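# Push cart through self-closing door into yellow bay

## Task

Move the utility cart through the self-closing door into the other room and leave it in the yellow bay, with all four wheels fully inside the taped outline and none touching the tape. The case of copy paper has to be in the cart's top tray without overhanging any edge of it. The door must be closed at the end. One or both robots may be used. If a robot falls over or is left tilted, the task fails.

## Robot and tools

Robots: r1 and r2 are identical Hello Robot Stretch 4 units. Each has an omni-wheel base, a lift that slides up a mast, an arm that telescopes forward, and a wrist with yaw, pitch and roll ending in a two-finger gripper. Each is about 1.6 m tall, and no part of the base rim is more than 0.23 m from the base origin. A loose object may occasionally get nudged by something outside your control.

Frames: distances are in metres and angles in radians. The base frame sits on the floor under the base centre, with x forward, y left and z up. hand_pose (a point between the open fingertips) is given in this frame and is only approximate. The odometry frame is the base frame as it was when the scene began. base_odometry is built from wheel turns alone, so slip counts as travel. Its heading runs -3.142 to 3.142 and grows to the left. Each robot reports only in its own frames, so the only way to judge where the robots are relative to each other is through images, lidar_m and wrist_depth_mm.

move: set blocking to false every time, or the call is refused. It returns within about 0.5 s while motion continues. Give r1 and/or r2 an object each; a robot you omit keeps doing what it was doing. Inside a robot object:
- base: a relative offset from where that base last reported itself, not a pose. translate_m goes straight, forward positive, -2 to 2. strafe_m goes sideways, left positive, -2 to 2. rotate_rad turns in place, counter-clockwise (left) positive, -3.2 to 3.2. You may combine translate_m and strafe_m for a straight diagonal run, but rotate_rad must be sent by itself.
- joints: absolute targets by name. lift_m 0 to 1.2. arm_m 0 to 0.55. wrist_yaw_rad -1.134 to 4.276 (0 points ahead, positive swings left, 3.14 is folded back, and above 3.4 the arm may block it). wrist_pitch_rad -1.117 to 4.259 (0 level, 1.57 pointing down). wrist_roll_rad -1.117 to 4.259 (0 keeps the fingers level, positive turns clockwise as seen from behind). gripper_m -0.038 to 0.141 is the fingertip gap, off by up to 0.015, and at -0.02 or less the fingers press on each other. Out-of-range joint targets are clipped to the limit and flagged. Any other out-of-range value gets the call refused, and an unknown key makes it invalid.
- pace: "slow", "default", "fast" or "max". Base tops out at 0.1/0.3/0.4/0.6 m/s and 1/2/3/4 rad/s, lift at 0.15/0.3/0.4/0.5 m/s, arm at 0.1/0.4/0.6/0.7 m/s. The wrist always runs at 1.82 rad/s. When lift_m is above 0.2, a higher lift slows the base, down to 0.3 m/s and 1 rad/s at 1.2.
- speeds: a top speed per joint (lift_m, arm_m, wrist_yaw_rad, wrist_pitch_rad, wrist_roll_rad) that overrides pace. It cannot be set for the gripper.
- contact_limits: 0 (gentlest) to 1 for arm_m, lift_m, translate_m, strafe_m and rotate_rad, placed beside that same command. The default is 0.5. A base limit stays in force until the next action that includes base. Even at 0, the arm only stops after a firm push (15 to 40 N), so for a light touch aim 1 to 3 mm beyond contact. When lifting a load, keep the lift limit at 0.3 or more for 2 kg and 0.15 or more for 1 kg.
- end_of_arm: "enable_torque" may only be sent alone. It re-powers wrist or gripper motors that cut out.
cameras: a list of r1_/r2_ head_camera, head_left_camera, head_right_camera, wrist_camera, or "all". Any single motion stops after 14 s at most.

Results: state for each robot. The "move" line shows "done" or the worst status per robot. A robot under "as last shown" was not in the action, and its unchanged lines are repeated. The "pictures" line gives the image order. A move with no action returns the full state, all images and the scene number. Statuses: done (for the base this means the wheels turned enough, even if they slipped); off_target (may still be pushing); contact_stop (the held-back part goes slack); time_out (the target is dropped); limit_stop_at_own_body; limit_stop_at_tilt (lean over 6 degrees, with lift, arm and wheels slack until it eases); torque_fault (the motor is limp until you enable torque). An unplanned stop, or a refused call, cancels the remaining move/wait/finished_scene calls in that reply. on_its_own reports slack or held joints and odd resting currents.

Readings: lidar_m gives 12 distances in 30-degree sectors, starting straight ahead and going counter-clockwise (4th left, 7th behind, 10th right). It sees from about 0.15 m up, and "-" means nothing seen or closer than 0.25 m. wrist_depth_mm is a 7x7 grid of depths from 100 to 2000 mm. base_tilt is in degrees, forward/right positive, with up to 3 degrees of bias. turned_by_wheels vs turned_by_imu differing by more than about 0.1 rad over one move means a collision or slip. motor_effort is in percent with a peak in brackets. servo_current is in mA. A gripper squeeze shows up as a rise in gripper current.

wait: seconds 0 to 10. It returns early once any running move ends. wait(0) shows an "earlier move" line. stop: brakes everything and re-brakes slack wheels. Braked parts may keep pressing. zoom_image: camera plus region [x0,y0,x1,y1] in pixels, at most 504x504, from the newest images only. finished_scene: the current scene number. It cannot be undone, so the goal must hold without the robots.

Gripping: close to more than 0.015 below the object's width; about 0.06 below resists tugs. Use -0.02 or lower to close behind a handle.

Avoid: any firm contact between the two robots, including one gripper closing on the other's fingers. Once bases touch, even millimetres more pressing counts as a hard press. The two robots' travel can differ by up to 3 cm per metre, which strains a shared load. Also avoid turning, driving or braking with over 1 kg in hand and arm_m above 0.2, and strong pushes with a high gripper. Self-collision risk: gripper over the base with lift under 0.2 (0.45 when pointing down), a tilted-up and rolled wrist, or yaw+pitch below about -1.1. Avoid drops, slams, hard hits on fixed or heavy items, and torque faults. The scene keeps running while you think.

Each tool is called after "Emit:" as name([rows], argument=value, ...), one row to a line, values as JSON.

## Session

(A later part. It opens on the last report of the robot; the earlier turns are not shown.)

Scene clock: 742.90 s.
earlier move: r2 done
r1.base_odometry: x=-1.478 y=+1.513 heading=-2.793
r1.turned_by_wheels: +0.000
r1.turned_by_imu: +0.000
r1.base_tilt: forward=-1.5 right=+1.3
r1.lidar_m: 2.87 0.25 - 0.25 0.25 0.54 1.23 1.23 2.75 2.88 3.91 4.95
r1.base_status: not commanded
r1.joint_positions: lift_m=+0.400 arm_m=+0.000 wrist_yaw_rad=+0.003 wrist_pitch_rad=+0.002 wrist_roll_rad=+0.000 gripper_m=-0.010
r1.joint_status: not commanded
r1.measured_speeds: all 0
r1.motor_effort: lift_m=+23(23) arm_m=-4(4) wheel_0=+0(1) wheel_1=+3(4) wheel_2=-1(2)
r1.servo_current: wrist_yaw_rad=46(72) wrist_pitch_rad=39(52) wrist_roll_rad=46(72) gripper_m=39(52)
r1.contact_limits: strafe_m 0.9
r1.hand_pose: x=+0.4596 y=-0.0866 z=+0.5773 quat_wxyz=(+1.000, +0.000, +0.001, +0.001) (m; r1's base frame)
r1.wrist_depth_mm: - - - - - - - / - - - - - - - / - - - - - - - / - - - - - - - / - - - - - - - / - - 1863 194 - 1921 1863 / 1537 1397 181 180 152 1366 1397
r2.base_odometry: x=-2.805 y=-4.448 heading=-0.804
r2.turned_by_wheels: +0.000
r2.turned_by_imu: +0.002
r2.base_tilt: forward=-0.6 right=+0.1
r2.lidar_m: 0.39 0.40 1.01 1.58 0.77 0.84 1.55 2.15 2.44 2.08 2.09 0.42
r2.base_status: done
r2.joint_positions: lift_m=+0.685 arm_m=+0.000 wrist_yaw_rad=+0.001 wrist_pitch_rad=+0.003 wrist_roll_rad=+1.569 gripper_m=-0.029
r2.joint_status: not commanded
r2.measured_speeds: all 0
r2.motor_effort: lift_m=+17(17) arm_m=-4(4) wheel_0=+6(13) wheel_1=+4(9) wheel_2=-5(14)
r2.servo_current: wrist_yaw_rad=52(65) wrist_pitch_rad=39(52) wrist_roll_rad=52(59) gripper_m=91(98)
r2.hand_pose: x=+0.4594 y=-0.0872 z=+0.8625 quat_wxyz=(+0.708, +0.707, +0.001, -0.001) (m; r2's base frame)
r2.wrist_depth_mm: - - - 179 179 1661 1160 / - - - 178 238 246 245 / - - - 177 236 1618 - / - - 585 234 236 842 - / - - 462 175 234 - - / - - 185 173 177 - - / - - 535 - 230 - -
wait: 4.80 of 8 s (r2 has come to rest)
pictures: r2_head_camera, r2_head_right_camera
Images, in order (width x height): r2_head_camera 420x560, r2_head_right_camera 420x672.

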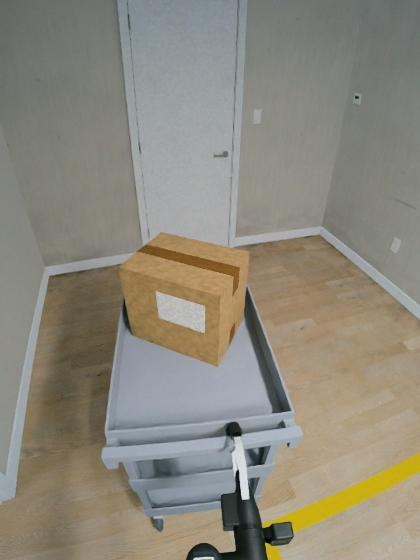

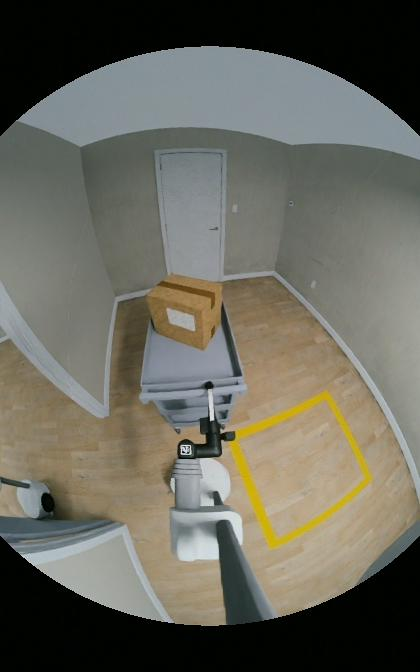

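Emit:
move(blocking=false, r2={"base":{"translate_m":0.35,"strafe_m":0.1},"pace":"slow"})

Emit:
wait(seconds=8, cameras=["r2_head_camera","r2_head_right_camera"])

Scene clock: 748.30 s.
move: r2 moving
r1: as last shown
r1.base_tilt: forward=-1.6 right=+1.3
r1.lidar_m: 2.82 0.25 - 0.25 0.25 0.51 1.24 1.21 2.75 2.87 3.94 4.95
r1.motor_effort: lift_m=+23(23) arm_m=-4(4) wheel_0=+0(1) wheel_1=+3(4) wheel_2=-1(1)
r1.servo_current: wrist_yaw_rad=72(72) wrist_pitch_rad=39(52) wrist_roll_rad=46(59) gripper_m=46(46)
r1.contact_limits: strafe_m 0.9
r1.wrist_depth_mm: - - - - - - - / - - - - - - - / - - - - - - - / - - - - - - - / - - - - - - - / - - 1921 195 - 1983 1921 / 1499 1397 180 180 152 1366 1397
r2.base_odometry: x=-2.794 y=-4.455 heading=-0.803
r2.turned_by_wheels: +0.000
r2.turned_by_imu: +0.001
r2.base_tilt: forward=-0.7 right=+0.1
r2.lidar_m: 0.39 0.37 1.02 1.58 0.78 0.85 1.51 2.17 2.41 2.09 2.08 0.44
r2.base_status: translate_m moving; strafe_m moving
r2.joint_positions: lift_m=+0.685 arm_m=+0.000 wrist_yaw_rad=+0.001 wrist_pitch_rad=+0.003 wrist_roll_rad=+1.569 gripper_m=-0.029
r2.joint_status: not commanded
r2.measured_speeds: translate_m=+0.048 strafe_m=+0.014 rotate_rad=-0.002 lift_m=+0.000 arm_m=+0.000 wrist_yaw_rad=+0.000 wrist_pitch_rad=+0.000 wrist_roll_rad=+0.000
r2.motor_effort: lift_m=+17(17) arm_m=-4(4) wheel_0=+10(10) wheel_1=+9(9) wheel_2=-11(12)
r2.servo_current: wrist_yaw_rad=39(46) wrist_pitch_rad=39(46) wrist_roll_rad=46(59) gripper_m=91(98)
r2.hand_pose: x=+0.4594 y=-0.0872 z=+0.8625 quat_wxyz=(+0.708, +0.707, +0.001, -0.001) (m; r2's base frame)
r2.wrist_depth_mm: - - - 180 181 1661 1160 / - - - 179 240 248 247 / - - - 177 237 1618 591 / - - 585 236 236 831 - / - - 462 175 234 - - / - - 185 173 177 - - / - - 530 - 230 - -
pictures: none

Scene clock: 752.67 s.
earlier move: r2 done
r1.base_odometry: x=-1.478 y=+1.513 heading=-2.793
r1.turned_by_wheels: +0.000
r1.turned_by_imu: +0.000
r1.base_tilt: forward=-1.6 right=+1.3
r1.lidar_m: 2.84 0.25 - 0.25 0.25 0.51 1.26 1.22 2.76 2.85 3.92 4.95
r1.base_status: not commanded
r1.joint_positions: lift_m=+0.400 arm_m=+0.000 wrist_yaw_rad=+0.003 wrist_pitch_rad=+0.002 wrist_roll_rad=+0.000 gripper_m=-0.010
r1.joint_status: not commanded
r1.measured_speeds: all 0
r1.motor_effort: lift_m=+23(23) arm_m=-4(4) wheel_0=+0(1) wheel_1=+3(4) wheel_2=-1(2)
r1.servo_current: wrist_yaw_rad=59(72) wrist_pitch_rad=46(52) wrist_roll_rad=39(72) gripper_m=39(52)
r1.contact_limits: strafe_m 0.9
r1.hand_pose: x=+0.4596 y=-0.0866 z=+0.5773 quat_wxyz=(+1.000, +0.000, +0.001, +0.001) (m; r1's base frame)
r1.wrist_depth_mm: - - - - - - - / - - - - - - - / - - - - - - - / - - - - - - - / - - - - - - - / - - 1863 195 - 1921 1863 / 1499 1397 181 180 152 1336 1397
r2.base_odometry: x=-2.490 y=-4.631 heading=-0.804
r2.turned_by_wheels: +0.000
r2.turned_by_imu: +0.000
r2.base_tilt: forward=-0.7 right=+0.0
r2.lidar_m: 0.37 0.38 0.81 0.79 1.26 0.96 1.46 2.52 2.45 2.09 2.10 0.42
r2.base_status: done
r2.joint_positions: lift_m=+0.685 arm_m=+0.000 wrist_yaw_rad=-0.001 wrist_pitch_rad=+0.003 wrist_roll_rad=+1.569 gripper_m=-0.029
r2.joint_status: not commanded
r2.measured_speeds: all 0
r2.motor_effort: lift_m=+17(17) arm_m=-4(4) wheel_0=+1(10) wheel_1=+4(10) wheel_2=-7(13)
r2.servo_current: wrist_yaw_rad=46(59) wrist_pitch_rad=39(52) wrist_roll_rad=39(59) gripper_m=91(104)
r2.hand_pose: x=+0.4592 y=-0.0878 z=+0.8625 quat_wxyz=(+0.708, +0.707, +0.000, -0.001) (m; r2's base frame)
r2.wrist_depth_mm: - - - 192 203 1708 1182 / - - - 189 250 258 259 / - - - 184 246 1708 1118 / - - 654 180 239 842 - / - - 480 178 236 - - / - 466 185 174 178 - - / - 137 508 - 227 - -
wait: 4.37 of 8 s (r2 has come to rest)
pictures: r2_head_camera, r2_head_right_camera
Images, in order (width x height): r2_head_camera 420x560, r2_head_right_camera 420x672.

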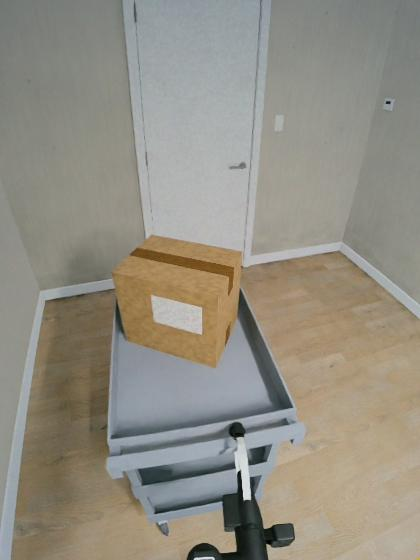

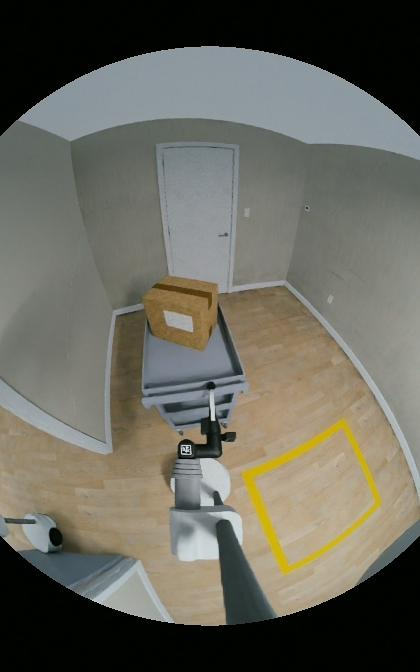

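Emit:
move(blocking=false, r2={"base":{"translate_m":-0.49,"strafe_m":-0.83},"pace":"slow"})

Emit:
wait(seconds=10)

Emit:
wait(seconds=3, cameras=["r2_head_camera","r2_head_right_camera"])

Scene clock: 759.30 s.
move: r2 moving
r1: as last shown
r1.lidar_m: 2.81 0.25 - 0.25 0.26 0.52 1.23 1.22 2.76 2.89 3.90 4.96
r1.motor_effort: lift_m=+23(23) arm_m=-4(4) wheel_0=-1(1) wheel_1=+3(3) wheel_2=-1(1)
r1.servo_current: wrist_yaw_rad=72(72) wrist_pitch_rad=39(52) wrist_roll_rad=39(59) gripper_m=46(46)
r1.contact_limits: strafe_m 0.9
r1.wrist_depth_mm: - - - - - - - / - - - - - - - / - - - - - - - / - - - - - - - / - - - - - - - / - - 1921 194 - 1983 1921 / 1499 1430 180 181 152 1366 1430
r2.base_odometry: x=-2.502 y=-4.634 heading=-0.803
r2.turned_by_wheels: +0.001
r2.turned_by_imu: +0.001
r2.base_tilt: forward=-0.7 right=+0.0
r2.lidar_m: 0.37 0.38 0.79 0.81 1.27 0.95 1.50 2.51 2.41 2.09 2.10 0.42
r2.base_status: translate_m moving; strafe_m moving
r2.joint_positions: lift_m=+0.685 arm_m=+0.000 wrist_yaw_rad=+0.000 wrist_pitch_rad=+0.003 wrist_roll_rad=+1.569 gripper_m=-0.029
r2.joint_status: not commanded
r2.measured_speeds: translate_m=-0.026 strafe_m=-0.041 rotate_rad=+0.000 lift_m=+0.000 arm_m=+0.000 wrist_yaw_rad=+0.006 wrist_pitch_rad=+0.000 wrist_roll_rad=+0.000
r2.motor_effort: lift_m=+17(17) arm_m=-4(4) wheel_0=+6(9) wheel_1=-8(8) wheel_2=+10(11)
r2.servo_current: wrist_yaw_rad=46(59) wrist_pitch_rad=39(46) wrist_roll_rad=46(59) gripper_m=91(98)
r2.hand_pose: x=+0.4593 y=-0.0873 z=+0.8625 quat_wxyz=(+0.708, +0.707, +0.001, -0.001) (m; r2's base frame)
r2.wrist_depth_mm: - - - 190 200 1661 1182 / - - - 186 247 256 257 / - - - 182 244 1708 1118 / - - 634 179 238 842 - / - - 477 177 236 - - / - 466 185 174 178 - - / - 136 512 - 228 - -
pictures: none

Scene clock: 769.30 s.
earlier move: r2 moving
r1.base_odometry: x=-1.478 y=+1.513 heading=-2.793
r1.turned_by_wheels: +0.000
r1.turned_by_imu: -0.001
r1.base_tilt: forward=-1.6 right=+1.3
r1.lidar_m: 2.84 0.25 - 0.25 0.25 0.52 1.23 1.22 2.76 2.90 3.92 4.95
r1.base_status: not commanded
r1.joint_positions: lift_m=+0.400 arm_m=+0.000 wrist_yaw_rad=+0.003 wrist_pitch_rad=+0.002 wrist_roll_rad=+0.000 gripper_m=-0.010
r1.joint_status: not commanded
r1.measured_speeds: all 0
r1.motor_effort: lift_m=+23(23) arm_m=-4(5) wheel_0=+0(1) wheel_1=+3(4) wheel_2=-1(2)
r1.servo_current: wrist_yaw_rad=46(72) wrist_pitch_rad=46(52) wrist_roll_rad=39(72) gripper_m=46(52)
r1.contact_limits: strafe_m 0.9
r1.hand_pose: x=+0.4596 y=-0.0866 z=+0.5773 quat_wxyz=(+1.000, +0.000, +0.001, +0.001) (m; r1's base frame)
r1.wrist_depth_mm: - - - - - - - / - - - - - - - / - - - - - - - / - - - - - - - / - - - - - - - / - - 1921 194 - 1983 1983 / 1499 1397 181 180 153 1336 1397
r2.base_odometry: x=-3.426 y=-4.855 heading=-0.803
r2.turned_by_wheels: +0.000
r2.turned_by_imu: +0.003
r2.base_tilt: forward=-0.7 right=+0.1
r2.lidar_m: 0.25 0.25 0.46 1.39 1.38 1.61 1.83 1.82 1.64 1.41 1.40 0.48
r2.base_status: translate_m moving; strafe_m moving
r2.joint_positions: lift_m=+0.685 arm_m=+0.000 wrist_yaw_rad=+0.010 wrist_pitch_rad=+0.003 wrist_roll_rad=+1.569 gripper_m=-0.029
r2.joint_status: not commanded
r2.measured_speeds: translate_m=-0.008 strafe_m=-0.013 rotate_rad=-0.001 lift_m=+0.000 arm_m=+0.000 wrist_yaw_rad=+0.000 wrist_pitch_rad=+0.000 wrist_roll_rad=+0.000
r2.motor_effort: lift_m=+17(17) arm_m=-4(4) wheel_0=+6(15) wheel_1=-2(9) wheel_2=+8(14)
r2.servo_current: wrist_yaw_rad=65(78) wrist_pitch_rad=33(52) wrist_roll_rad=46(59) gripper_m=91(104)
r2.hand_pose: x=+0.4602 y=-0.0845 z=+0.8625 quat_wxyz=(+0.708, +0.707, +0.005, +0.003) (m; r2's base frame)
r2.wrist_depth_mm: - - - - - 1661 1160 / - - - - - 1661 1160 / - - - 303 - 1708 1182 / - - - 243 327 338 338 / - - - 195 268 1618 1182 / - - 187 153 177 1576 1255 / - - - - 200 123 496
wait: 10.00 s; no rest
pictures: none

Scene clock: 769.73 s.
earlier move: r2 done
r1.base_odometry: x=-1.478 y=+1.513 heading=-2.793
r1.turned_by_wheels: +0.000
r1.turned_by_imu: +0.000
r1.base_tilt: forward=-1.6 right=+1.3
r1.lidar_m: 2.87 0.25 - 0.25 0.25 0.50 1.23 1.21 2.77 2.87 3.92 4.96
r1.base_status: not commanded
r1.joint_positions: lift_m=+0.400 arm_m=+0.000 wrist_yaw_rad=+0.003 wrist_pitch_rad=+0.002 wrist_roll_rad=+0.000 gripper_m=-0.010
r1.joint_status: not commanded
r1.measured_speeds: all 0
r1.motor_effort: lift_m=+23(23) arm_m=-4(5) wheel_0=+0(1) wheel_1=+3(4) wheel_2=-1(2)
r1.servo_current: wrist_yaw_rad=52(72) wrist_pitch_rad=46(52) wrist_roll_rad=65(72) gripper_m=39(52)
r1.contact_limits: strafe_m 0.9
r1.hand_pose: x=+0.4596 y=-0.0866 z=+0.5773 quat_wxyz=(+1.000, +0.000, +0.001, +0.001) (m; r1's base frame)
r1.wrist_depth_mm: - - - - - - - / - - - - - - - / - - - - - - - / - - - - - - - / - - - - - - - / - - 1863 195 - 1983 1921 / 1499 1430 181 181 153 1366 1366
r2.base_odometry: x=-3.427 y=-4.855 heading=-0.803
r2.turned_by_wheels: +0.000
r2.turned_by_imu: +0.000
r2.base_tilt: forward=-0.7 right=+0.1
r2.lidar_m: 0.25 0.25 0.49 1.38 1.38 1.63 1.84 1.83 1.65 1.42 1.42 0.48
r2.base_status: done
r2.joint_positions: lift_m=+0.685 arm_m=+0.000 wrist_yaw_rad=+0.010 wrist_pitch_rad=+0.003 wrist_roll_rad=+1.569 gripper_m=-0.029
r2.joint_status: not commanded
r2.measured_speeds: all 0
r2.motor_effort: lift_m=+17(17) arm_m=-4(4) wheel_0=+6(15) wheel_1=-4(9) wheel_2=+7(14)
r2.servo_current: wrist_yaw_rad=65(78) wrist_pitch_rad=39(52) wrist_roll_rad=39(59) gripper_m=91(104)
r2.hand_pose: x=+0.4602 y=-0.0845 z=+0.8625 quat_wxyz=(+0.708, +0.707, +0.005, +0.003) (m; r2's base frame)
r2.wrist_depth_mm: - - - - - 1618 1160 / - - - - - 1708 1160 / - - - 303 - 1661 1205 / - - - 243 327 338 336 / - - - 195 267 1618 1182 / - - 187 153 177 1618 1255 / - - - - 200 122 496
wait: 0.43 of 3 s (r2 has come to rest)
pictures: r2_head_camera, r2_head_right_camera
Images, in order (width x height): r2_head_camera 420x560, r2_head_right_camera 420x672.

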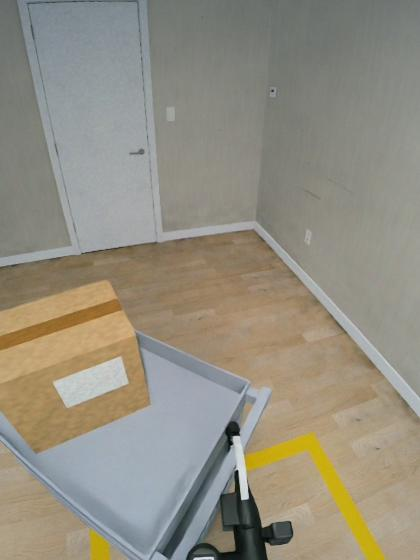

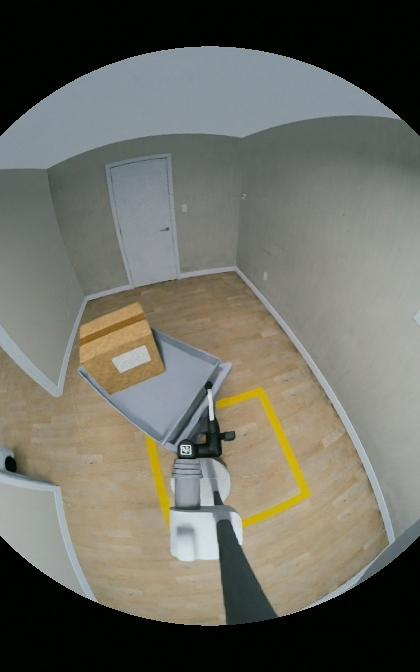

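Emit:
move(blocking=false, r2={"base":{"translate_m":-0.68,"strafe_m":-0.165},"pace":"slow"})

Emit:
wait(seconds=10, cameras=["r2_head_camera","r2_head_right_camera","r2_head_left_camera"])

Scene clock: 775.07 s.
move: r2 moving
r1: as last shown
r1.lidar_m: 2.83 0.25 - 0.25 0.25 0.52 1.21 1.21 2.76 2.89 3.93 4.94
r1.motor_effort: lift_m=+23(23) arm_m=-4(4) wheel_0=+0(1) wheel_1=+3(3) wheel_2=-1(1)
r1.servo_current: wrist_yaw_rad=46(65) wrist_pitch_rad=46(52) wrist_roll_rad=52(59) gripper_m=46(46)
r1.contact_limits: strafe_m 0.9
r1.wrist_depth_mm: - - - - - - - / - - - - - - - / - - - - - - - / - - - - - - - / - - - - - - - / - - 1921 195 - 1983 1863 / 1537 1397 180 180 153 1366 1366
r2.base_odometry: x=-3.438 y=-4.848 heading=-0.803
r2.turned_by_wheels: +0.000
r2.turned_by_imu: +0.001
r2.base_tilt: forward=-0.7 right=+0.1
r2.lidar_m: 0.28 0.25 0.53 1.37 1.38 1.59 1.81 1.83 1.65 1.41 1.40 0.51
r2.base_status: translate_m moving; strafe_m moving
r2.joint_positions: lift_m=+0.685 arm_m=+0.000 wrist_yaw_rad=+0.009 wrist_pitch_rad=+0.003 wrist_roll_rad=+1.569 gripper_m=-0.029
r2.joint_status: not commanded
r2.measured_speeds: translate_m=-0.048 strafe_m=-0.013 rotate_rad=+0.001 lift_m=+0.000 arm_m=+0.000 wrist_yaw_rad=-0.027 wrist_pitch_rad=+0.000 wrist_roll_rad=+0.000
r2.motor_effort: lift_m=+17(17) arm_m=-4(4) wheel_0=-3(7) wheel_1=-8(9) wheel_2=+12(12)
r2.servo_current: wrist_yaw_rad=59(78) wrist_pitch_rad=46(46) wrist_roll_rad=46(59) gripper_m=91(98)
r2.hand_pose: x=+0.4601 y=-0.0849 z=+0.8625 quat_wxyz=(+0.708, +0.707, +0.004, +0.002) (m; r2's base frame)
r2.wrist_depth_mm: - - - - - 1661 1182 / - - - - - 1661 1160 / - - - 303 - 1661 1182 / - - - 239 324 332 332 / - - - 193 266 1708 1205 / - - 186 157 178 1661 1255 / - - - - 200 123 496
pictures: none

Scene clock: 782.83 s.
earlier move: r2 done
r1.base_odometry: x=-1.478 y=+1.513 heading=-2.793
r1.turned_by_wheels: +0.000
r1.turned_by_imu: +0.000
r1.base_tilt: forward=-1.6 right=+1.3
r1.lidar_m: 2.83 0.25 - 0.25 0.25 0.53 1.25 1.22 2.77 2.87 3.89 4.94
r1.base_status: not commanded
r1.joint_positions: lift_m=+0.400 arm_m=+0.000 wrist_yaw_rad=+0.003 wrist_pitch_rad=+0.002 wrist_roll_rad=+0.000 gripper_m=-0.010
r1.joint_status: not commanded
r1.measured_speeds: all 0
r1.motor_effort: lift_m=+23(23) arm_m=-4(5) wheel_0=+0(1) wheel_1=+3(4) wheel_2=-1(2)
r1.servo_current: wrist_yaw_rad=59(72) wrist_pitch_rad=33(52) wrist_roll_rad=52(72) gripper_m=46(52)
r1.contact_limits: strafe_m 0.9
r1.hand_pose: x=+0.4596 y=-0.0866 z=+0.5773 quat_wxyz=(+1.000, +0.000, +0.001, +0.001) (m; r1's base frame)
r1.wrist_depth_mm: - - - - - - - / - - - - - - - / - - - - - - - / - - - - - - - / - - - - - - - / - - 1921 194 - 1983 1921 / 1464 1430 181 181 152 1308 1397
r2.base_odometry: x=-4.018 y=-4.480 heading=-0.803
r2.turned_by_wheels: +0.000
r2.turned_by_imu: +0.000
r2.base_tilt: forward=-0.6 right=+0.1
r2.lidar_m: 0.41 0.45 2.22 1.38 1.38 1.34 1.15 1.14 1.34 1.43 1.44 0.42
r2.base_status: done
r2.joint_positions: lift_m=+0.685 arm_m=+0.000 wrist_yaw_rad=+0.000 wrist_pitch_rad=+0.003 wrist_roll_rad=+1.569 gripper_m=-0.029
r2.joint_status: not commanded
r2.measured_speeds: all 0
r2.motor_effort: lift_m=+17(17) arm_m=-4(4) wheel_0=-6(10) wheel_1=-5(9) wheel_2=+6(13)
r2.servo_current: wrist_yaw_rad=52(78) wrist_pitch_rad=39(52) wrist_roll_rad=46(72) gripper_m=98(104)
r2.hand_pose: x=+0.4593 y=-0.0874 z=+0.8625 quat_wxyz=(+0.708, +0.707, +0.001, -0.001) (m; r2's base frame)
r2.wrist_depth_mm: - - - 154 154 218 1098 / - - - 158 216 229 226 / - - 580 161 220 - - / - - 469 166 225 831 - / - - 488 169 230 854 - / - - 186 173 177 - - / - - - - - - -
wait: 7.77 of 10 s (r2 has come to rest)
pictures: r2_head_camera, r2_head_left_camera, r2_head_right_camera
Images, in order (width x height): r2_head_camera 420x560, r2_head_left_camera 420x672, r2_head_right_camera 420x672.

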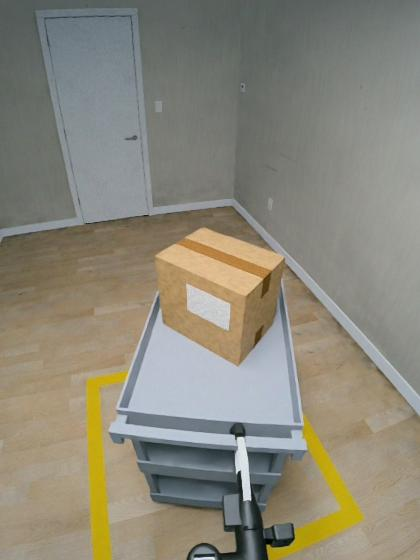

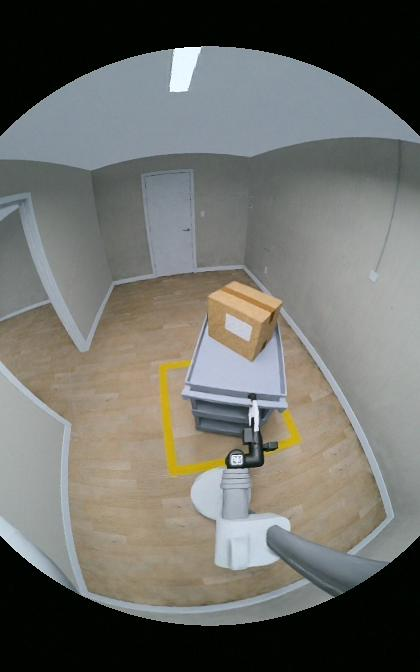

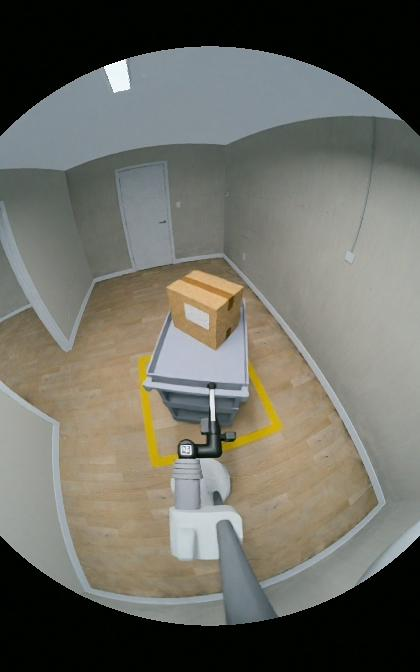

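Emit:
move(blocking=false, r2={"joints":{"gripper_m":0.06},"pace":"slow"}, r1={"base":{"translate_m":0.3},"contact_limits":{"translate_m":0.3},"pace":"slow"}, cameras=["r1_head_camera","r1_head_left_camera","r1_head_right_camera"])

Emit:
wait(seconds=5, cameras=["r1_head_left_camera","r1_head_right_camera"])

Emit:
move(blocking=false, r2={"base":{"translate_m":-0.3},"pace":"slow"})

Emit:
wait(seconds=6, cameras=["r2_head_camera","r2_head_left_camera","r1_head_left_camera","r1_head_right_camera"])

Scene clock: 792.50 s.
move: r1 moving; r2 moving
r1.base_odometry: x=-1.490 y=+1.509 heading=-2.793
r1.turned_by_wheels: +0.000
r1.turned_by_imu: +0.000
r1.base_tilt: forward=-1.6 right=+1.3
r1.lidar_m: 2.81 0.25 - 0.25 0.25 0.49 1.27 1.23 2.76 2.89 3.94 4.93
r1.base_status: translate_m moving
r1.joint_positions: lift_m=+0.400 arm_m=+0.000 wrist_yaw_rad=+0.003 wrist_pitch_rad=+0.002 wrist_roll_rad=+0.000 gripper_m=-0.010
r1.joint_status: not commanded
r1.measured_speeds: translate_m=+0.048 strafe_m=+0.001 rotate_rad=-0.002 lift_m=+0.000 arm_m=+0.000 wrist_yaw_rad=+0.000 wrist_pitch_rad=+0.000 wrist_roll_rad=+0.000
r1.motor_effort: lift_m=+23(23) arm_m=-4(4) wheel_0=+3(5) wheel_1=+9(12) wheel_2=-9(9)
r1.servo_current: wrist_yaw_rad=59(65) wrist_pitch_rad=46(46) wrist_roll_rad=46(59) gripper_m=46(46)
r1.contact_limits: translate_m 0.3
r1.hand_pose: x=+0.4596 y=-0.0866 z=+0.5773 quat_wxyz=(+1.000, +0.000, +0.001, +0.001) (m; r1's base frame)
r1.wrist_depth_mm: - - - - - - - / - - - - - - - / - - - - - - - / - - - - - - - / - - - - - - - / - - 1921 195 - 1983 1921 / 1499 1397 180 180 152 1336 1366
r2.base_odometry: x=-4.018 y=-4.480 heading=-0.803
r2.turned_by_wheels: +0.000
r2.turned_by_imu: +0.000
r2.base_tilt: forward=-0.7 right=+0.1
r2.lidar_m: 0.40 0.44 2.23 1.39 1.39 1.31 1.13 1.13 1.31 1.43 1.42 0.40
r2.base_status: not commanded
r2.joint_positions: lift_m=+0.685 arm_m=+0.000 wrist_yaw_rad=-0.001 wrist_pitch_rad=+0.003 wrist_roll_rad=+1.569 gripper_m=-0.016
r2.joint_status: gripper_m moving
r2.measured_speeds: all 0
r2.motor_effort: lift_m=+17(17) arm_m=-4(4) wheel_0=-6(6) wheel_1=-5(5) wheel_2=+5(6)
r2.servo_current: wrist_yaw_rad=46(52) wrist_pitch_rad=39(46) wrist_roll_rad=46(59) gripper_m=52(104)
r2.hand_pose: x=+0.4593 y=-0.0876 z=+0.8625 quat_wxyz=(+0.708, +0.707, +0.001, -0.001) (m; r2's base frame)
r2.wrist_depth_mm: - - - 154 156 220 1118 / - - - 158 217 225 - / - - 574 163 222 - - / - - 477 167 228 831 - / - - 492 171 233 842 - / - - 186 175 180 - - / - - - - - - -
pictures: r1_head_camera, r1_head_left_camera, r1_head_right_camera
Images, in order (width x height): r1_head_camera 420x560, r1_head_left_camera 420x672, r1_head_right_camera 420x672.

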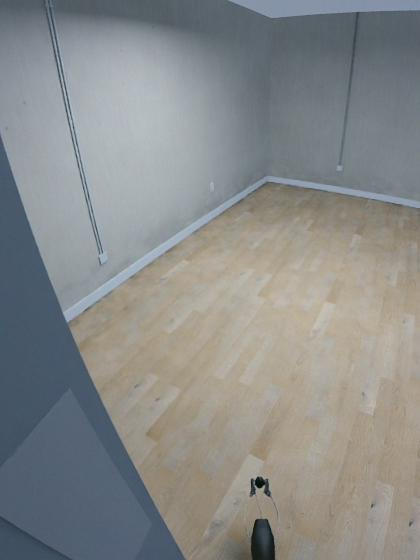

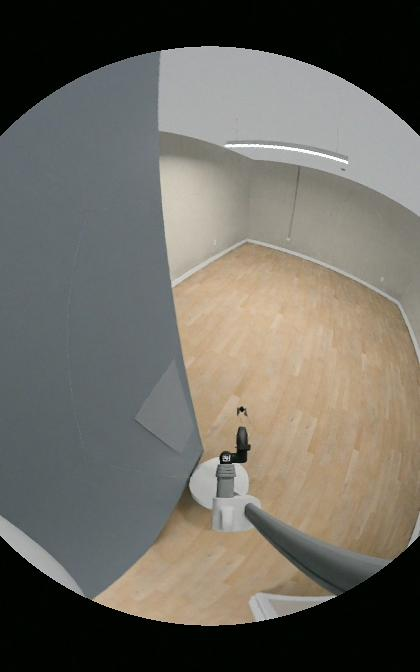

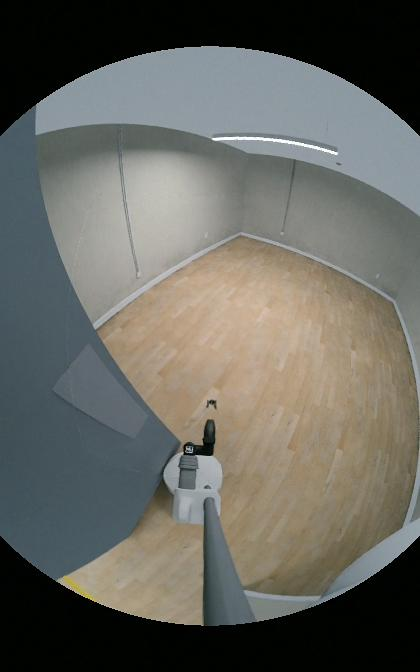

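Scene clock: 794.07 s.
earlier move: r1 contact_stop; r2 moving
r1.base_odometry: x=-1.561 y=+1.497 heading=-2.752
r1.turned_by_wheels: +0.040
r1.turned_by_imu: +0.040
r1.base_tilt: forward=-1.6 right=+1.3
r1.lidar_m: 2.69 0.25 1.98 0.25 0.25 0.54 1.27 1.36 2.76 2.96 4.15 4.88
r1.base_status: translate_m contact_stop (by the wheels' count: +0.083 of +0.300)
r1.joint_positions: lift_m=+0.400 arm_m=+0.000 wrist_yaw_rad=+0.003 wrist_pitch_rad=+0.002 wrist_roll_rad=+0.000 gripper_m=-0.010
r1.joint_status: not commanded
r1.measured_speeds: all 0
r1.on_its_own: the wheels are slack since a contact_stop
r1.motor_effort: lift_m=+23(23) arm_m=-4(5) wheel_0=+1(5) wheel_1=+0(24) wheel_2=+0(17)
r1.servo_current: wrist_yaw_rad=52(72) wrist_pitch_rad=39(52) wrist_roll_rad=46(72) gripper_m=46(52)
r1.contact_limits: translate_m 0.3
r1.hand_pose: x=+0.4596 y=-0.0866 z=+0.5773 quat_wxyz=(+1.000, +0.000, +0.001, +0.001) (m; r1's base frame)
r1.wrist_depth_mm: - - - - - - - / - - - - - - - / - - - - - - - / - - - - - - - / - - - - - - - / - - 1863 194 - 1921 1921 / 1499 1366 180 180 152 1397 1397
r2.base_odometry: x=-4.018 y=-4.480 heading=-0.803
r2.turned_by_wheels: +0.000
r2.turned_by_imu: +0.000
r2.base_tilt: forward=-0.6 right=+0.1
r2.lidar_m: 0.41 0.45 2.22 1.37 1.38 1.31 1.15 1.13 1.33 1.42 1.41 0.40
r2.base_status: not commanded
r2.joint_positions: lift_m=+0.685 arm_m=+0.000 wrist_yaw_rad=-0.001 wrist_pitch_rad=+0.003 wrist_roll_rad=+1.569 gripper_m=+0.038
r2.joint_status: gripper_m moving
r2.measured_speeds: all 0
r2.motor_effort: lift_m=+17(17) arm_m=-4(4) wheel_0=-5(6) wheel_1=-4(5) wheel_2=+5(6)
r2.servo_current: wrist_yaw_rad=52(52) wrist_pitch_rad=39(46) wrist_roll_rad=46(59) gripper_m=46(104)
r2.hand_pose: x=+0.4593 y=-0.0876 z=+0.8625 quat_wxyz=(+0.708, +0.707, +0.001, -0.001) (m; r2's base frame)
r2.wrist_depth_mm: - - - 163 186 228 1098 / - - - 167 224 732 230 / - - 597 171 229 - - / - - 484 232 233 831 - / - - 500 179 239 854 - / - - 192 180 242 - - / - - - - 247 - -
wait: 1.57 of 5 s (r1 has come to rest)
pictures: r1_head_left_camera, r1_head_right_camera
Images, in order (width x height): r1_head_left_camera 420x672, r1_head_right_camera 420x672.

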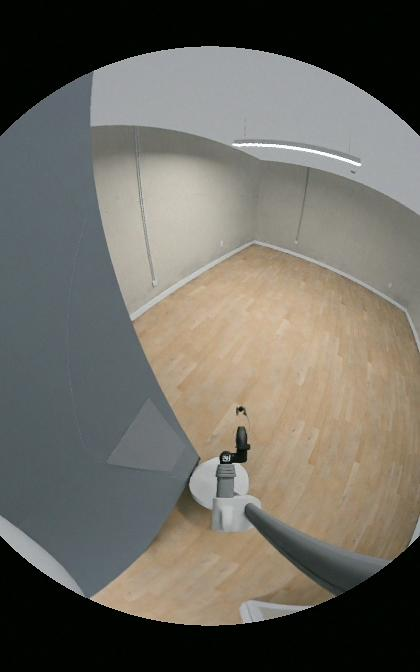

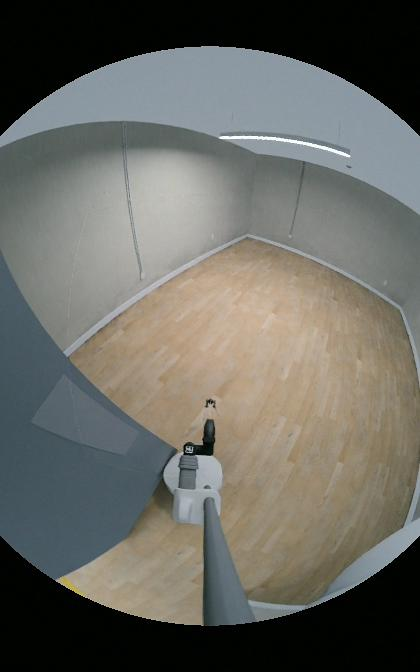

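not run: a stop that you did not command came earlier in this reply.

not run: a stop that you did not command came earlier in this reply.

Emit:
move(blocking=false, r2={"base":{"translate_m":-0.3},"pace":"slow"}, r1={"base":{"translate_m":1.1,"strafe_m":-0.45},"pace":"default"})

Emit:
wait(seconds=3, cameras=["r1_head_left_camera"])

Emit:
wait(seconds=5, cameras=["r2_head_camera","r2_head_left_camera","r1_head_left_camera"])

Scene clock: 802.87 s.
earlier move: r2 done
move: r1 moving; r2 moving
r1.base_odometry: x=-1.594 y=+1.497 heading=-2.752
r1.turned_by_wheels: +0.000
r1.turned_by_imu: +0.000
r1.base_tilt: forward=-1.6 right=+1.3
r1.lidar_m: 2.66 2.01 1.95 0.25 0.25 0.53 1.31 1.41 2.80 2.95 4.15 4.84
r1.base_status: translate_m moving; strafe_m moving
r1.joint_positions: lift_m=+0.400 arm_m=+0.000 wrist_yaw_rad=+0.003 wrist_pitch_rad=+0.002 wrist_roll_rad=+0.000 gripper_m=-0.010
r1.joint_status: not commanded
r1.measured_speeds: translate_m=+0.124 strafe_m=-0.049 rotate_rad=+0.001 lift_m=+0.000 arm_m=+0.000 wrist_yaw_rad=+0.000 wrist_pitch_rad=+0.000 wrist_roll_rad=+0.000
r1.motor_effort: lift_m=+23(23) arm_m=-4(5) wheel_0=+6(9) wheel_1=+8(9) wheel_2=-10(10)
r1.servo_current: wrist_yaw_rad=52(59) wrist_pitch_rad=52(52) wrist_roll_rad=52(65) gripper_m=39(46)
r1.hand_pose: x=+0.4596 y=-0.0866 z=+0.5773 quat_wxyz=(+1.000, +0.000, +0.001, +0.001) (m; r1's base frame)
r1.wrist_depth_mm: - - - - - - - / - - - - - - - / - - - - - - - / - - - - - - - / - - - - - - - / - - 1921 193 - 1921 1863 / 1537 1397 181 181 153 1336 1397
r2.base_odometry: x=-4.027 y=-4.471 heading=-0.804
r2.turned_by_wheels: +0.000
r2.turned_by_imu: +0.000
r2.base_tilt: forward=-0.7 right=+0.1
r2.lidar_m: 0.42 0.46 2.21 1.38 1.37 1.30 1.12 1.13 1.32 1.43 1.42 0.43
r2.base_status: translate_m moving
r2.joint_positions: lift_m=+0.685 arm_m=+0.000 wrist_yaw_rad=-0.001 wrist_pitch_rad=+0.003 wrist_roll_rad=+1.569 gripper_m=+0.060
r2.joint_status: all done
r2.measured_speeds: translate_m=-0.049 strafe_m=+0.000 rotate_rad=+0.001 lift_m=+0.000 arm_m=+0.000 wrist_yaw_rad=+0.000 wrist_pitch_rad=+0.000 wrist_roll_rad=+0.000
r2.motor_effort: lift_m=+17(17) arm_m=-4(4) wheel_0=-3(7) wheel_1=-6(8) wheel_2=+9(9)
r2.servo_current: wrist_yaw_rad=39(46) wrist_pitch_rad=46(46) wrist_roll_rad=46(59) gripper_m=39(52)
r2.hand_pose: x=+0.4593 y=-0.0876 z=+0.8624 quat_wxyz=(+0.708, +0.707, +0.001, -0.001) (m; r2's base frame)
r2.wrist_depth_mm: - - - 172 172 1499 1160 / - - - 178 235 255 239 / - - 603 181 239 809 - / - - 496 185 245 842 - / - - 500 189 248 854 - / - - 196 193 189 - - / - - - - 260 1808 -
pictures: none

Scene clock: 805.87 s.
earlier move: r1 moving; r2 moving
r1.base_odometry: x=-2.445 y=+1.495 heading=-2.752
r1.turned_by_wheels: +0.000
r1.turned_by_imu: -0.002
r1.base_tilt: forward=-1.6 right=+1.3
r1.lidar_m: 2.45 1.82 1.77 1.89 1.80 1.26 1.02 2.65 2.93 3.11 4.13 4.01
r1.base_status: translate_m moving; strafe_m moving
r1.joint_positions: lift_m=+0.400 arm_m=+0.000 wrist_yaw_rad=+0.003 wrist_pitch_rad=+0.002 wrist_roll_rad=+0.000 gripper_m=-0.010
r1.joint_status: not commanded
r1.measured_speeds: translate_m=+0.277 strafe_m=-0.114 rotate_rad=+0.002 lift_m=+0.000 arm_m=+0.000 wrist_yaw_rad=+0.000 wrist_pitch_rad=+0.000 wrist_roll_rad=+0.000
r1.motor_effort: lift_m=+23(23) arm_m=-4(5) wheel_0=+6(10) wheel_1=+0(10) wheel_2=-6(11)
r1.servo_current: wrist_yaw_rad=39(65) wrist_pitch_rad=46(52) wrist_roll_rad=46(72) gripper_m=39(52)
r1.hand_pose: x=+0.4596 y=-0.0866 z=+0.5773 quat_wxyz=(+1.000, +0.000, +0.001, +0.001) (m; r1's base frame)
r1.wrist_depth_mm: - - - - - - - / - - - - - - - / - - - - - - - / - - - - - - - / - - - - - - - / - 1921 1863 195 - 1921 1808 / 1397 1397 180 180 152 1366 1366
r2.base_odometry: x=-4.218 y=-4.274 heading=-0.803
r2.turned_by_wheels: +0.000
r2.turned_by_imu: +0.000
r2.base_tilt: forward=-0.7 right=+0.1
r2.lidar_m: 0.67 0.75 1.50 1.31 1.30 1.04 0.86 0.86 1.01 1.48 1.49 0.70
r2.base_status: translate_m moving
r2.joint_positions: lift_m=+0.685 arm_m=+0.000 wrist_yaw_rad=-0.001 wrist_pitch_rad=+0.003 wrist_roll_rad=+1.569 gripper_m=+0.060
r2.joint_status: all done
r2.measured_speeds: translate_m=-0.049 strafe_m=+0.000 rotate_rad=+0.000 lift_m=+0.000 arm_m=+0.000 wrist_yaw_rad=+0.000 wrist_pitch_rad=+0.000 wrist_roll_rad=+0.000
r2.motor_effort: lift_m=+17(17) arm_m=-4(4) wheel_0=-4(11) wheel_1=-3(8) wheel_2=+6(10)
r2.servo_current: wrist_yaw_rad=46(59) wrist_pitch_rad=39(46) wrist_roll_rad=46(65) gripper_m=52(59)
r2.hand_pose: x=+0.4593 y=-0.0876 z=+0.8624 quat_wxyz=(+0.708, +0.707, +0.001, -0.001) (m; r2's base frame)
r2.wrist_depth_mm: - - - - - 1708 1182 / - - - - - 1708 1182 / - - - 504 - - 500 / - - 788 517 1118 - 517 / - - 820 535 1118 - 530 / - - 195 539 186 - 539 / - - - - - 554 564
wait: 3.00 s; no rest
pictures: r1_head_left_camera
Images, in order (width x height): r1_head_left_camera 420x672.

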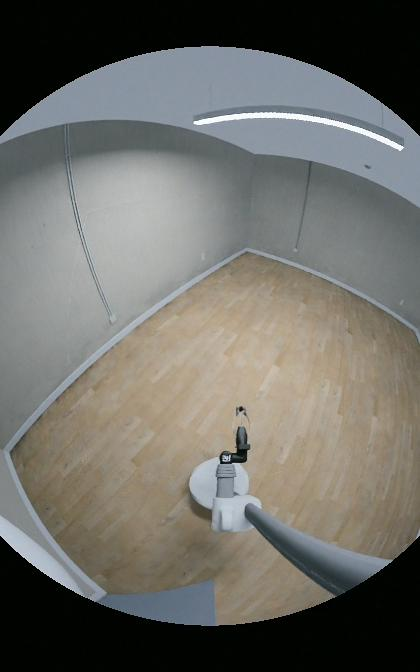

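Scene clock: 806.63 s.
earlier move: r1 moving; r2 done
r1.base_odometry: x=-2.662 y=+1.495 heading=-2.752
r1.turned_by_wheels: +0.000
r1.turned_by_imu: +0.000
r1.base_tilt: forward=-1.6 right=+1.3
r1.lidar_m: 2.39 1.82 1.73 1.86 2.03 1.67 1.50 2.97 2.97 3.13 3.92 3.79
r1.base_status: translate_m moving; strafe_m moving
r1.joint_positions: lift_m=+0.400 arm_m=+0.000 wrist_yaw_rad=+0.003 wrist_pitch_rad=+0.002 wrist_roll_rad=+0.000 gripper_m=-0.010
r1.joint_status: not commanded
r1.measured_speeds: translate_m=+0.204 strafe_m=-0.084 rotate_rad=+0.003 lift_m=+0.000 arm_m=+0.000 wrist_yaw_rad=+0.000 wrist_pitch_rad=+0.000 wrist_roll_rad=+0.000
r1.motor_effort: lift_m=+23(23) arm_m=-4(5) wheel_0=+0(10) wheel_1=+1(10) wheel_2=+1(11)
r1.servo_current: wrist_yaw_rad=59(72) wrist_pitch_rad=46(52) wrist_roll_rad=52(72) gripper_m=46(52)
r1.hand_pose: x=+0.4596 y=-0.0866 z=+0.5773 quat_wxyz=(+1.000, +0.000, +0.001, +0.001) (m; r1's base frame)
r1.wrist_depth_mm: - - - - - - - / - - - - - - - / - - - - - - - / - - - - - - - / - - - - - - - / - 1863 1808 195 - 1921 1863 / 1397 1397 180 180 153 1366 1397
r2.base_odometry: x=-4.226 y=-4.265 heading=-0.804
r2.turned_by_wheels: +0.000
r2.turned_by_imu: +0.000
r2.base_tilt: forward=-0.7 right=+0.1
r2.lidar_m: 0.71 0.81 1.50 1.30 1.31 0.99 0.85 0.86 0.99 1.50 1.49 0.70
r2.base_status: done
r2.joint_positions: lift_m=+0.685 arm_m=+0.000 wrist_yaw_rad=-0.001 wrist_pitch_rad=+0.003 wrist_roll_rad=+1.569 gripper_m=+0.060
r2.joint_status: all done
r2.measured_speeds: all 0
r2.motor_effort: lift_m=+17(17) arm_m=-4(4) wheel_0=-4(11) wheel_1=-5(8) wheel_2=+6(10)
r2.servo_current: wrist_yaw_rad=52(59) wrist_pitch_rad=39(46) wrist_roll_rad=46(65) gripper_m=52(59)
r2.hand_pose: x=+0.4593 y=-0.0876 z=+0.8624 quat_wxyz=(+0.708, +0.707, +0.001, -0.001) (m; r2's base frame)
r2.wrist_depth_mm: - - - - - 1708 1182 / - - - - - 1661 1182 / - - - 521 1118 549 525 / - - 798 530 1138 - 530 / - - 866 549 1098 - 549 / - - 196 549 187 559 559 / - - - - - 569 574
wait: 0.77 of 5 s (r2 has come to rest)
pictures: r1_head_left_camera, r2_head_camera, r2_head_left_camera
Images, in order (width x height): r1_head_left_camera 420x672, r2_head_camera 420x560, r2_head_left_camera 420x672.

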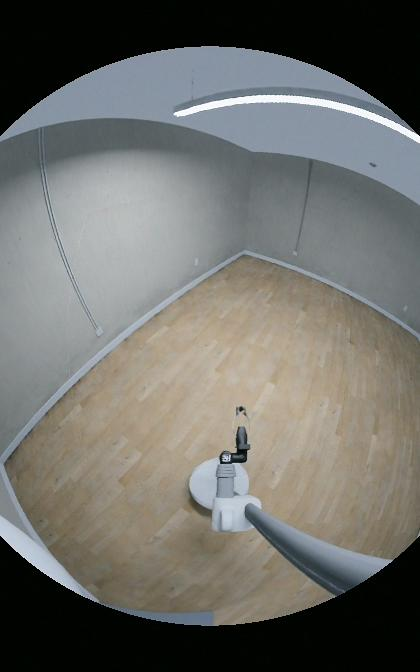

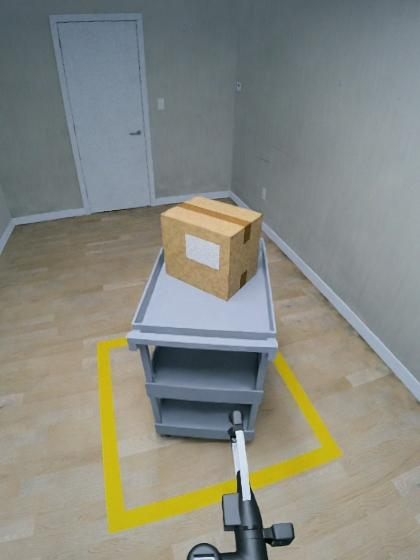

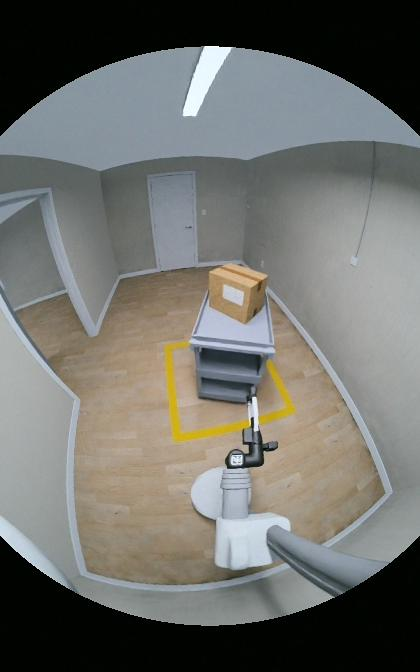

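Emit:
move(blocking=false, r2={"base":{"strafe_m":0.9,"translate_m":0.1}})

Emit:
wait(seconds=6)

Emit:
wait(seconds=6, cameras=["r2_head_camera","r2_head_left_camera","r2_head_right_camera"])

Scene clock: 813.67 s.
earlier move: r1 done
move: r2 moving
r1.base_odometry: x=-2.749 y=+1.495 heading=-2.752
r1.turned_by_wheels: +0.000
r1.turned_by_imu: -0.001
r1.base_tilt: forward=-1.6 right=+1.2
r1.lidar_m: 2.39 1.79 1.73 1.83 2.12 2.05 2.17 3.10 2.98 3.16 3.83 3.71
r1.base_status: done
r1.joint_positions: lift_m=+0.400 arm_m=+0.000 wrist_yaw_rad=+0.003 wrist_pitch_rad=+0.002 wrist_roll_rad=+0.000 gripper_m=-0.010
r1.joint_status: not commanded
r1.measured_speeds: all 0
r1.motor_effort: lift_m=+23(23) arm_m=-4(4) wheel_0=+1(2) wheel_1=+3(3) wheel_2=+0(0)
r1.servo_current: wrist_yaw_rad=59(59) wrist_pitch_rad=46(46) wrist_roll_rad=52(52) gripper_m=46(46)
r1.hand_pose: x=+0.4596 y=-0.0866 z=+0.5773 quat_wxyz=(+1.000, +0.000, +0.001, +0.001) (m; r1's base frame)
r1.wrist_depth_mm: - - - - - - - / - - - - - - - / - - - - - - - / - - - - - - - / - - - - - - - / - 1983 1863 195 - 1921 1921 / 1397 1397 180 181 153 1366 1397
r2.base_odometry: x=-4.199 y=-4.244 heading=-0.804
r2.turned_by_wheels: +0.000
r2.turned_by_imu: +0.000
r2.base_tilt: forward=-0.7 right=+0.1
r2.lidar_m: 0.68 2.51 1.47 1.27 1.26 1.00 0.86 0.86 1.00 1.52 1.54 0.74
r2.base_status: translate_m moving; strafe_m moving
r2.joint_positions: lift_m=+0.685 arm_m=+0.000 wrist_yaw_rad=-0.001 wrist_pitch_rad=+0.003 wrist_roll_rad=+1.569 gripper_m=+0.060
r2.joint_status: not commanded
r2.measured_speeds: translate_m=+0.014 strafe_m=+0.131 rotate_rad=+0.000 lift_m=+0.000 arm_m=+0.000 wrist_yaw_rad=+0.000 wrist_pitch_rad=+0.000 wrist_roll_rad=+0.000
r2.motor_effort: lift_m=+17(17) arm_m=-4(4) wheel_0=-13(13) wheel_1=+11(12) wheel_2=-7(7)
r2.servo_current: wrist_yaw_rad=46(52) wrist_pitch_rad=46(46) wrist_roll_rad=39(52) gripper_m=46(59)
r2.hand_pose: x=+0.4593 y=-0.0876 z=+0.8624 quat_wxyz=(+0.708, +0.707, +0.001, -0.001) (m; r2's base frame)
r2.wrist_depth_mm: - - - - - 1708 1182 / - - - - - 1708 1138 / - - - 521 1118 - 517 / - - 798 539 1138 - 530 / - - 891 554 1098 - 544 / - - 196 554 187 559 554 / - - - - - 569 569
pictures: none

Scene clock: 817.57 s.
earlier move: r2 done
r1.base_odometry: x=-2.749 y=+1.495 heading=-2.752
r1.turned_by_wheels: +0.000
r1.turned_by_imu: +0.000
r1.base_tilt: forward=-1.6 right=+1.3
r1.lidar_m: 2.38 1.81 1.74 1.78 2.10 2.05 2.20 3.09 2.99 3.15 3.85 3.72
r1.base_status: done
r1.joint_positions: lift_m=+0.400 arm_m=+0.000 wrist_yaw_rad=+0.003 wrist_pitch_rad=+0.002 wrist_roll_rad=+0.000 gripper_m=-0.010
r1.joint_status: not commanded
r1.measured_speeds: all 0
r1.motor_effort: lift_m=+23(23) arm_m=-4(4) wheel_0=+2(2) wheel_1=+3(3) wheel_2=+0(0)
r1.servo_current: wrist_yaw_rad=39(72) wrist_pitch_rad=39(52) wrist_roll_rad=46(72) gripper_m=46(52)
r1.hand_pose: x=+0.4596 y=-0.0866 z=+0.5773 quat_wxyz=(+1.000, +0.000, +0.001, +0.001) (m; r1's base frame)
r1.wrist_depth_mm: - - - - - - - / - - - - - - - / - - - - - - - / - - - - - - - / - - - - - - - / - 1863 1863 193 - 1983 1863 / 1430 1430 180 180 153 1308 1397
r2.base_odometry: x=-3.509 y=-3.712 heading=-0.804
r2.turned_by_wheels: +0.000
r2.turned_by_imu: +0.001
r2.base_tilt: forward=-0.7 right=+0.0
r2.lidar_m: 3.56 1.10 0.53 0.45 0.45 0.52 0.98 1.17 1.38 2.34 0.94 0.96
r2.base_status: done
r2.joint_positions: lift_m=+0.685 arm_m=+0.000 wrist_yaw_rad=-0.001 wrist_pitch_rad=+0.003 wrist_roll_rad=+1.569 gripper_m=+0.060
r2.joint_status: not commanded
r2.measured_speeds: all 0
r2.motor_effort: lift_m=+17(17) arm_m=-4(4) wheel_0=-3(16) wheel_1=+2(13) wheel_2=-7(8)
r2.servo_current: wrist_yaw_rad=39(65) wrist_pitch_rad=46(52) wrist_roll_rad=52(59) gripper_m=52(59)
r2.hand_pose: x=+0.4593 y=-0.0876 z=+0.8624 quat_wxyz=(+0.708, +0.707, +0.001, -0.001) (m; r2's base frame)
r2.wrist_depth_mm: - - - - - 1708 1118 / - - - - - 1708 1098 / - - - - - 1708 1205 / - - - - - 1708 1205 / - - - - - 1708 1205 / - - 195 - 189 1618 1182 / - - - - - 1756 1205
wait: 3.90 of 6 s (r2 has come to rest)
pictures: none

Scene clock: 823.57 s.
r1.base_odometry: x=-2.749 y=+1.495 heading=-2.752
r1.turned_by_wheels: +0.000
r1.turned_by_imu: +0.000
r1.base_tilt: forward=-1.6 right=+1.3
r1.lidar_m: 2.39 1.78 1.74 1.84 2.14 2.03 2.15 3.09 2.99 3.15 3.82 3.70
r1.base_status: done
r1.joint_positions: lift_m=+0.400 arm_m=+0.000 wrist_yaw_rad=+0.003 wrist_pitch_rad=+0.002 wrist_roll_rad=+0.000 gripper_m=-0.010
r1.joint_status: not commanded
r1.measured_speeds: all 0
r1.motor_effort: lift_m=+23(23) arm_m=-4(4) wheel_0=+2(2) wheel_1=+3(3) wheel_2=+0(0)
r1.servo_current: wrist_yaw_rad=39(72) wrist_pitch_rad=39(52) wrist_roll_rad=33(72) gripper_m=39(52)
r1.hand_pose: x=+0.4596 y=-0.0866 z=+0.5773 quat_wxyz=(+1.000, +0.000, +0.001, +0.001) (m; r1's base frame)
r1.wrist_depth_mm: - - - - - - - / - - - - - - - / - - - - - - - / - - - - - - - / - - - - - - - / - 1863 1921 195 - 1983 1808 / 1397 1397 181 181 152 1336 1366
r2.base_odometry: x=-3.509 y=-3.712 heading=-0.804
r2.turned_by_wheels: +0.000
r2.turned_by_imu: +0.001
r2.base_tilt: forward=-0.7 right=+0.1
r2.lidar_m: 3.57 1.09 0.54 0.45 0.44 0.54 0.97 1.18 1.39 2.36 0.93 0.99
r2.base_status: done
r2.joint_positions: lift_m=+0.685 arm_m=+0.000 wrist_yaw_rad=-0.001 wrist_pitch_rad=+0.003 wrist_roll_rad=+1.569 gripper_m=+0.060
r2.joint_status: not commanded
r2.measured_speeds: all 0
r2.motor_effort: lift_m=+17(17) arm_m=-4(4) wheel_0=-3(16) wheel_1=+2(13) wheel_2=-7(8)
r2.servo_current: wrist_yaw_rad=39(65) wrist_pitch_rad=39(52) wrist_roll_rad=46(59) gripper_m=52(59)
r2.hand_pose: x=+0.4593 y=-0.0876 z=+0.8624 quat_wxyz=(+0.708, +0.707, +0.001, -0.001) (m; r2's base frame)
r2.wrist_depth_mm: - - - - - 1661 1118 / - - - - - 1708 1118 / - - - - - 1708 1205 / - - - - - 1708 1182 / - - - - - 1756 1205 / - - 196 - 190 1661 1229 / - - - - - 1756 1205
wait: 6.00 s; at rest by 0.27 s
pictures: r2_head_camera, r2_head_left_camera, r2_head_right_camera
Images, in order (width x height): r2_head_camera 420x560, r2_head_left_camera 420x672, r2_head_right_camera 420x672.

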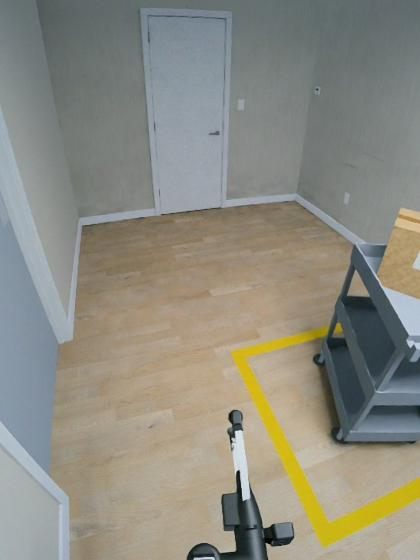

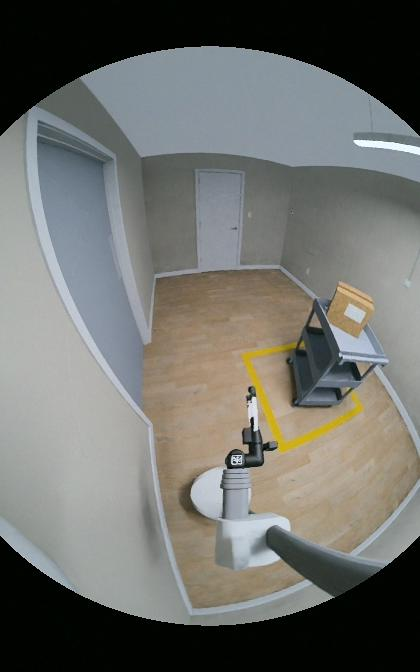

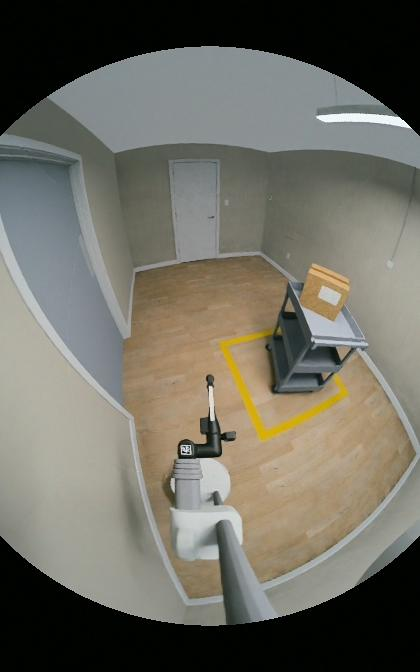

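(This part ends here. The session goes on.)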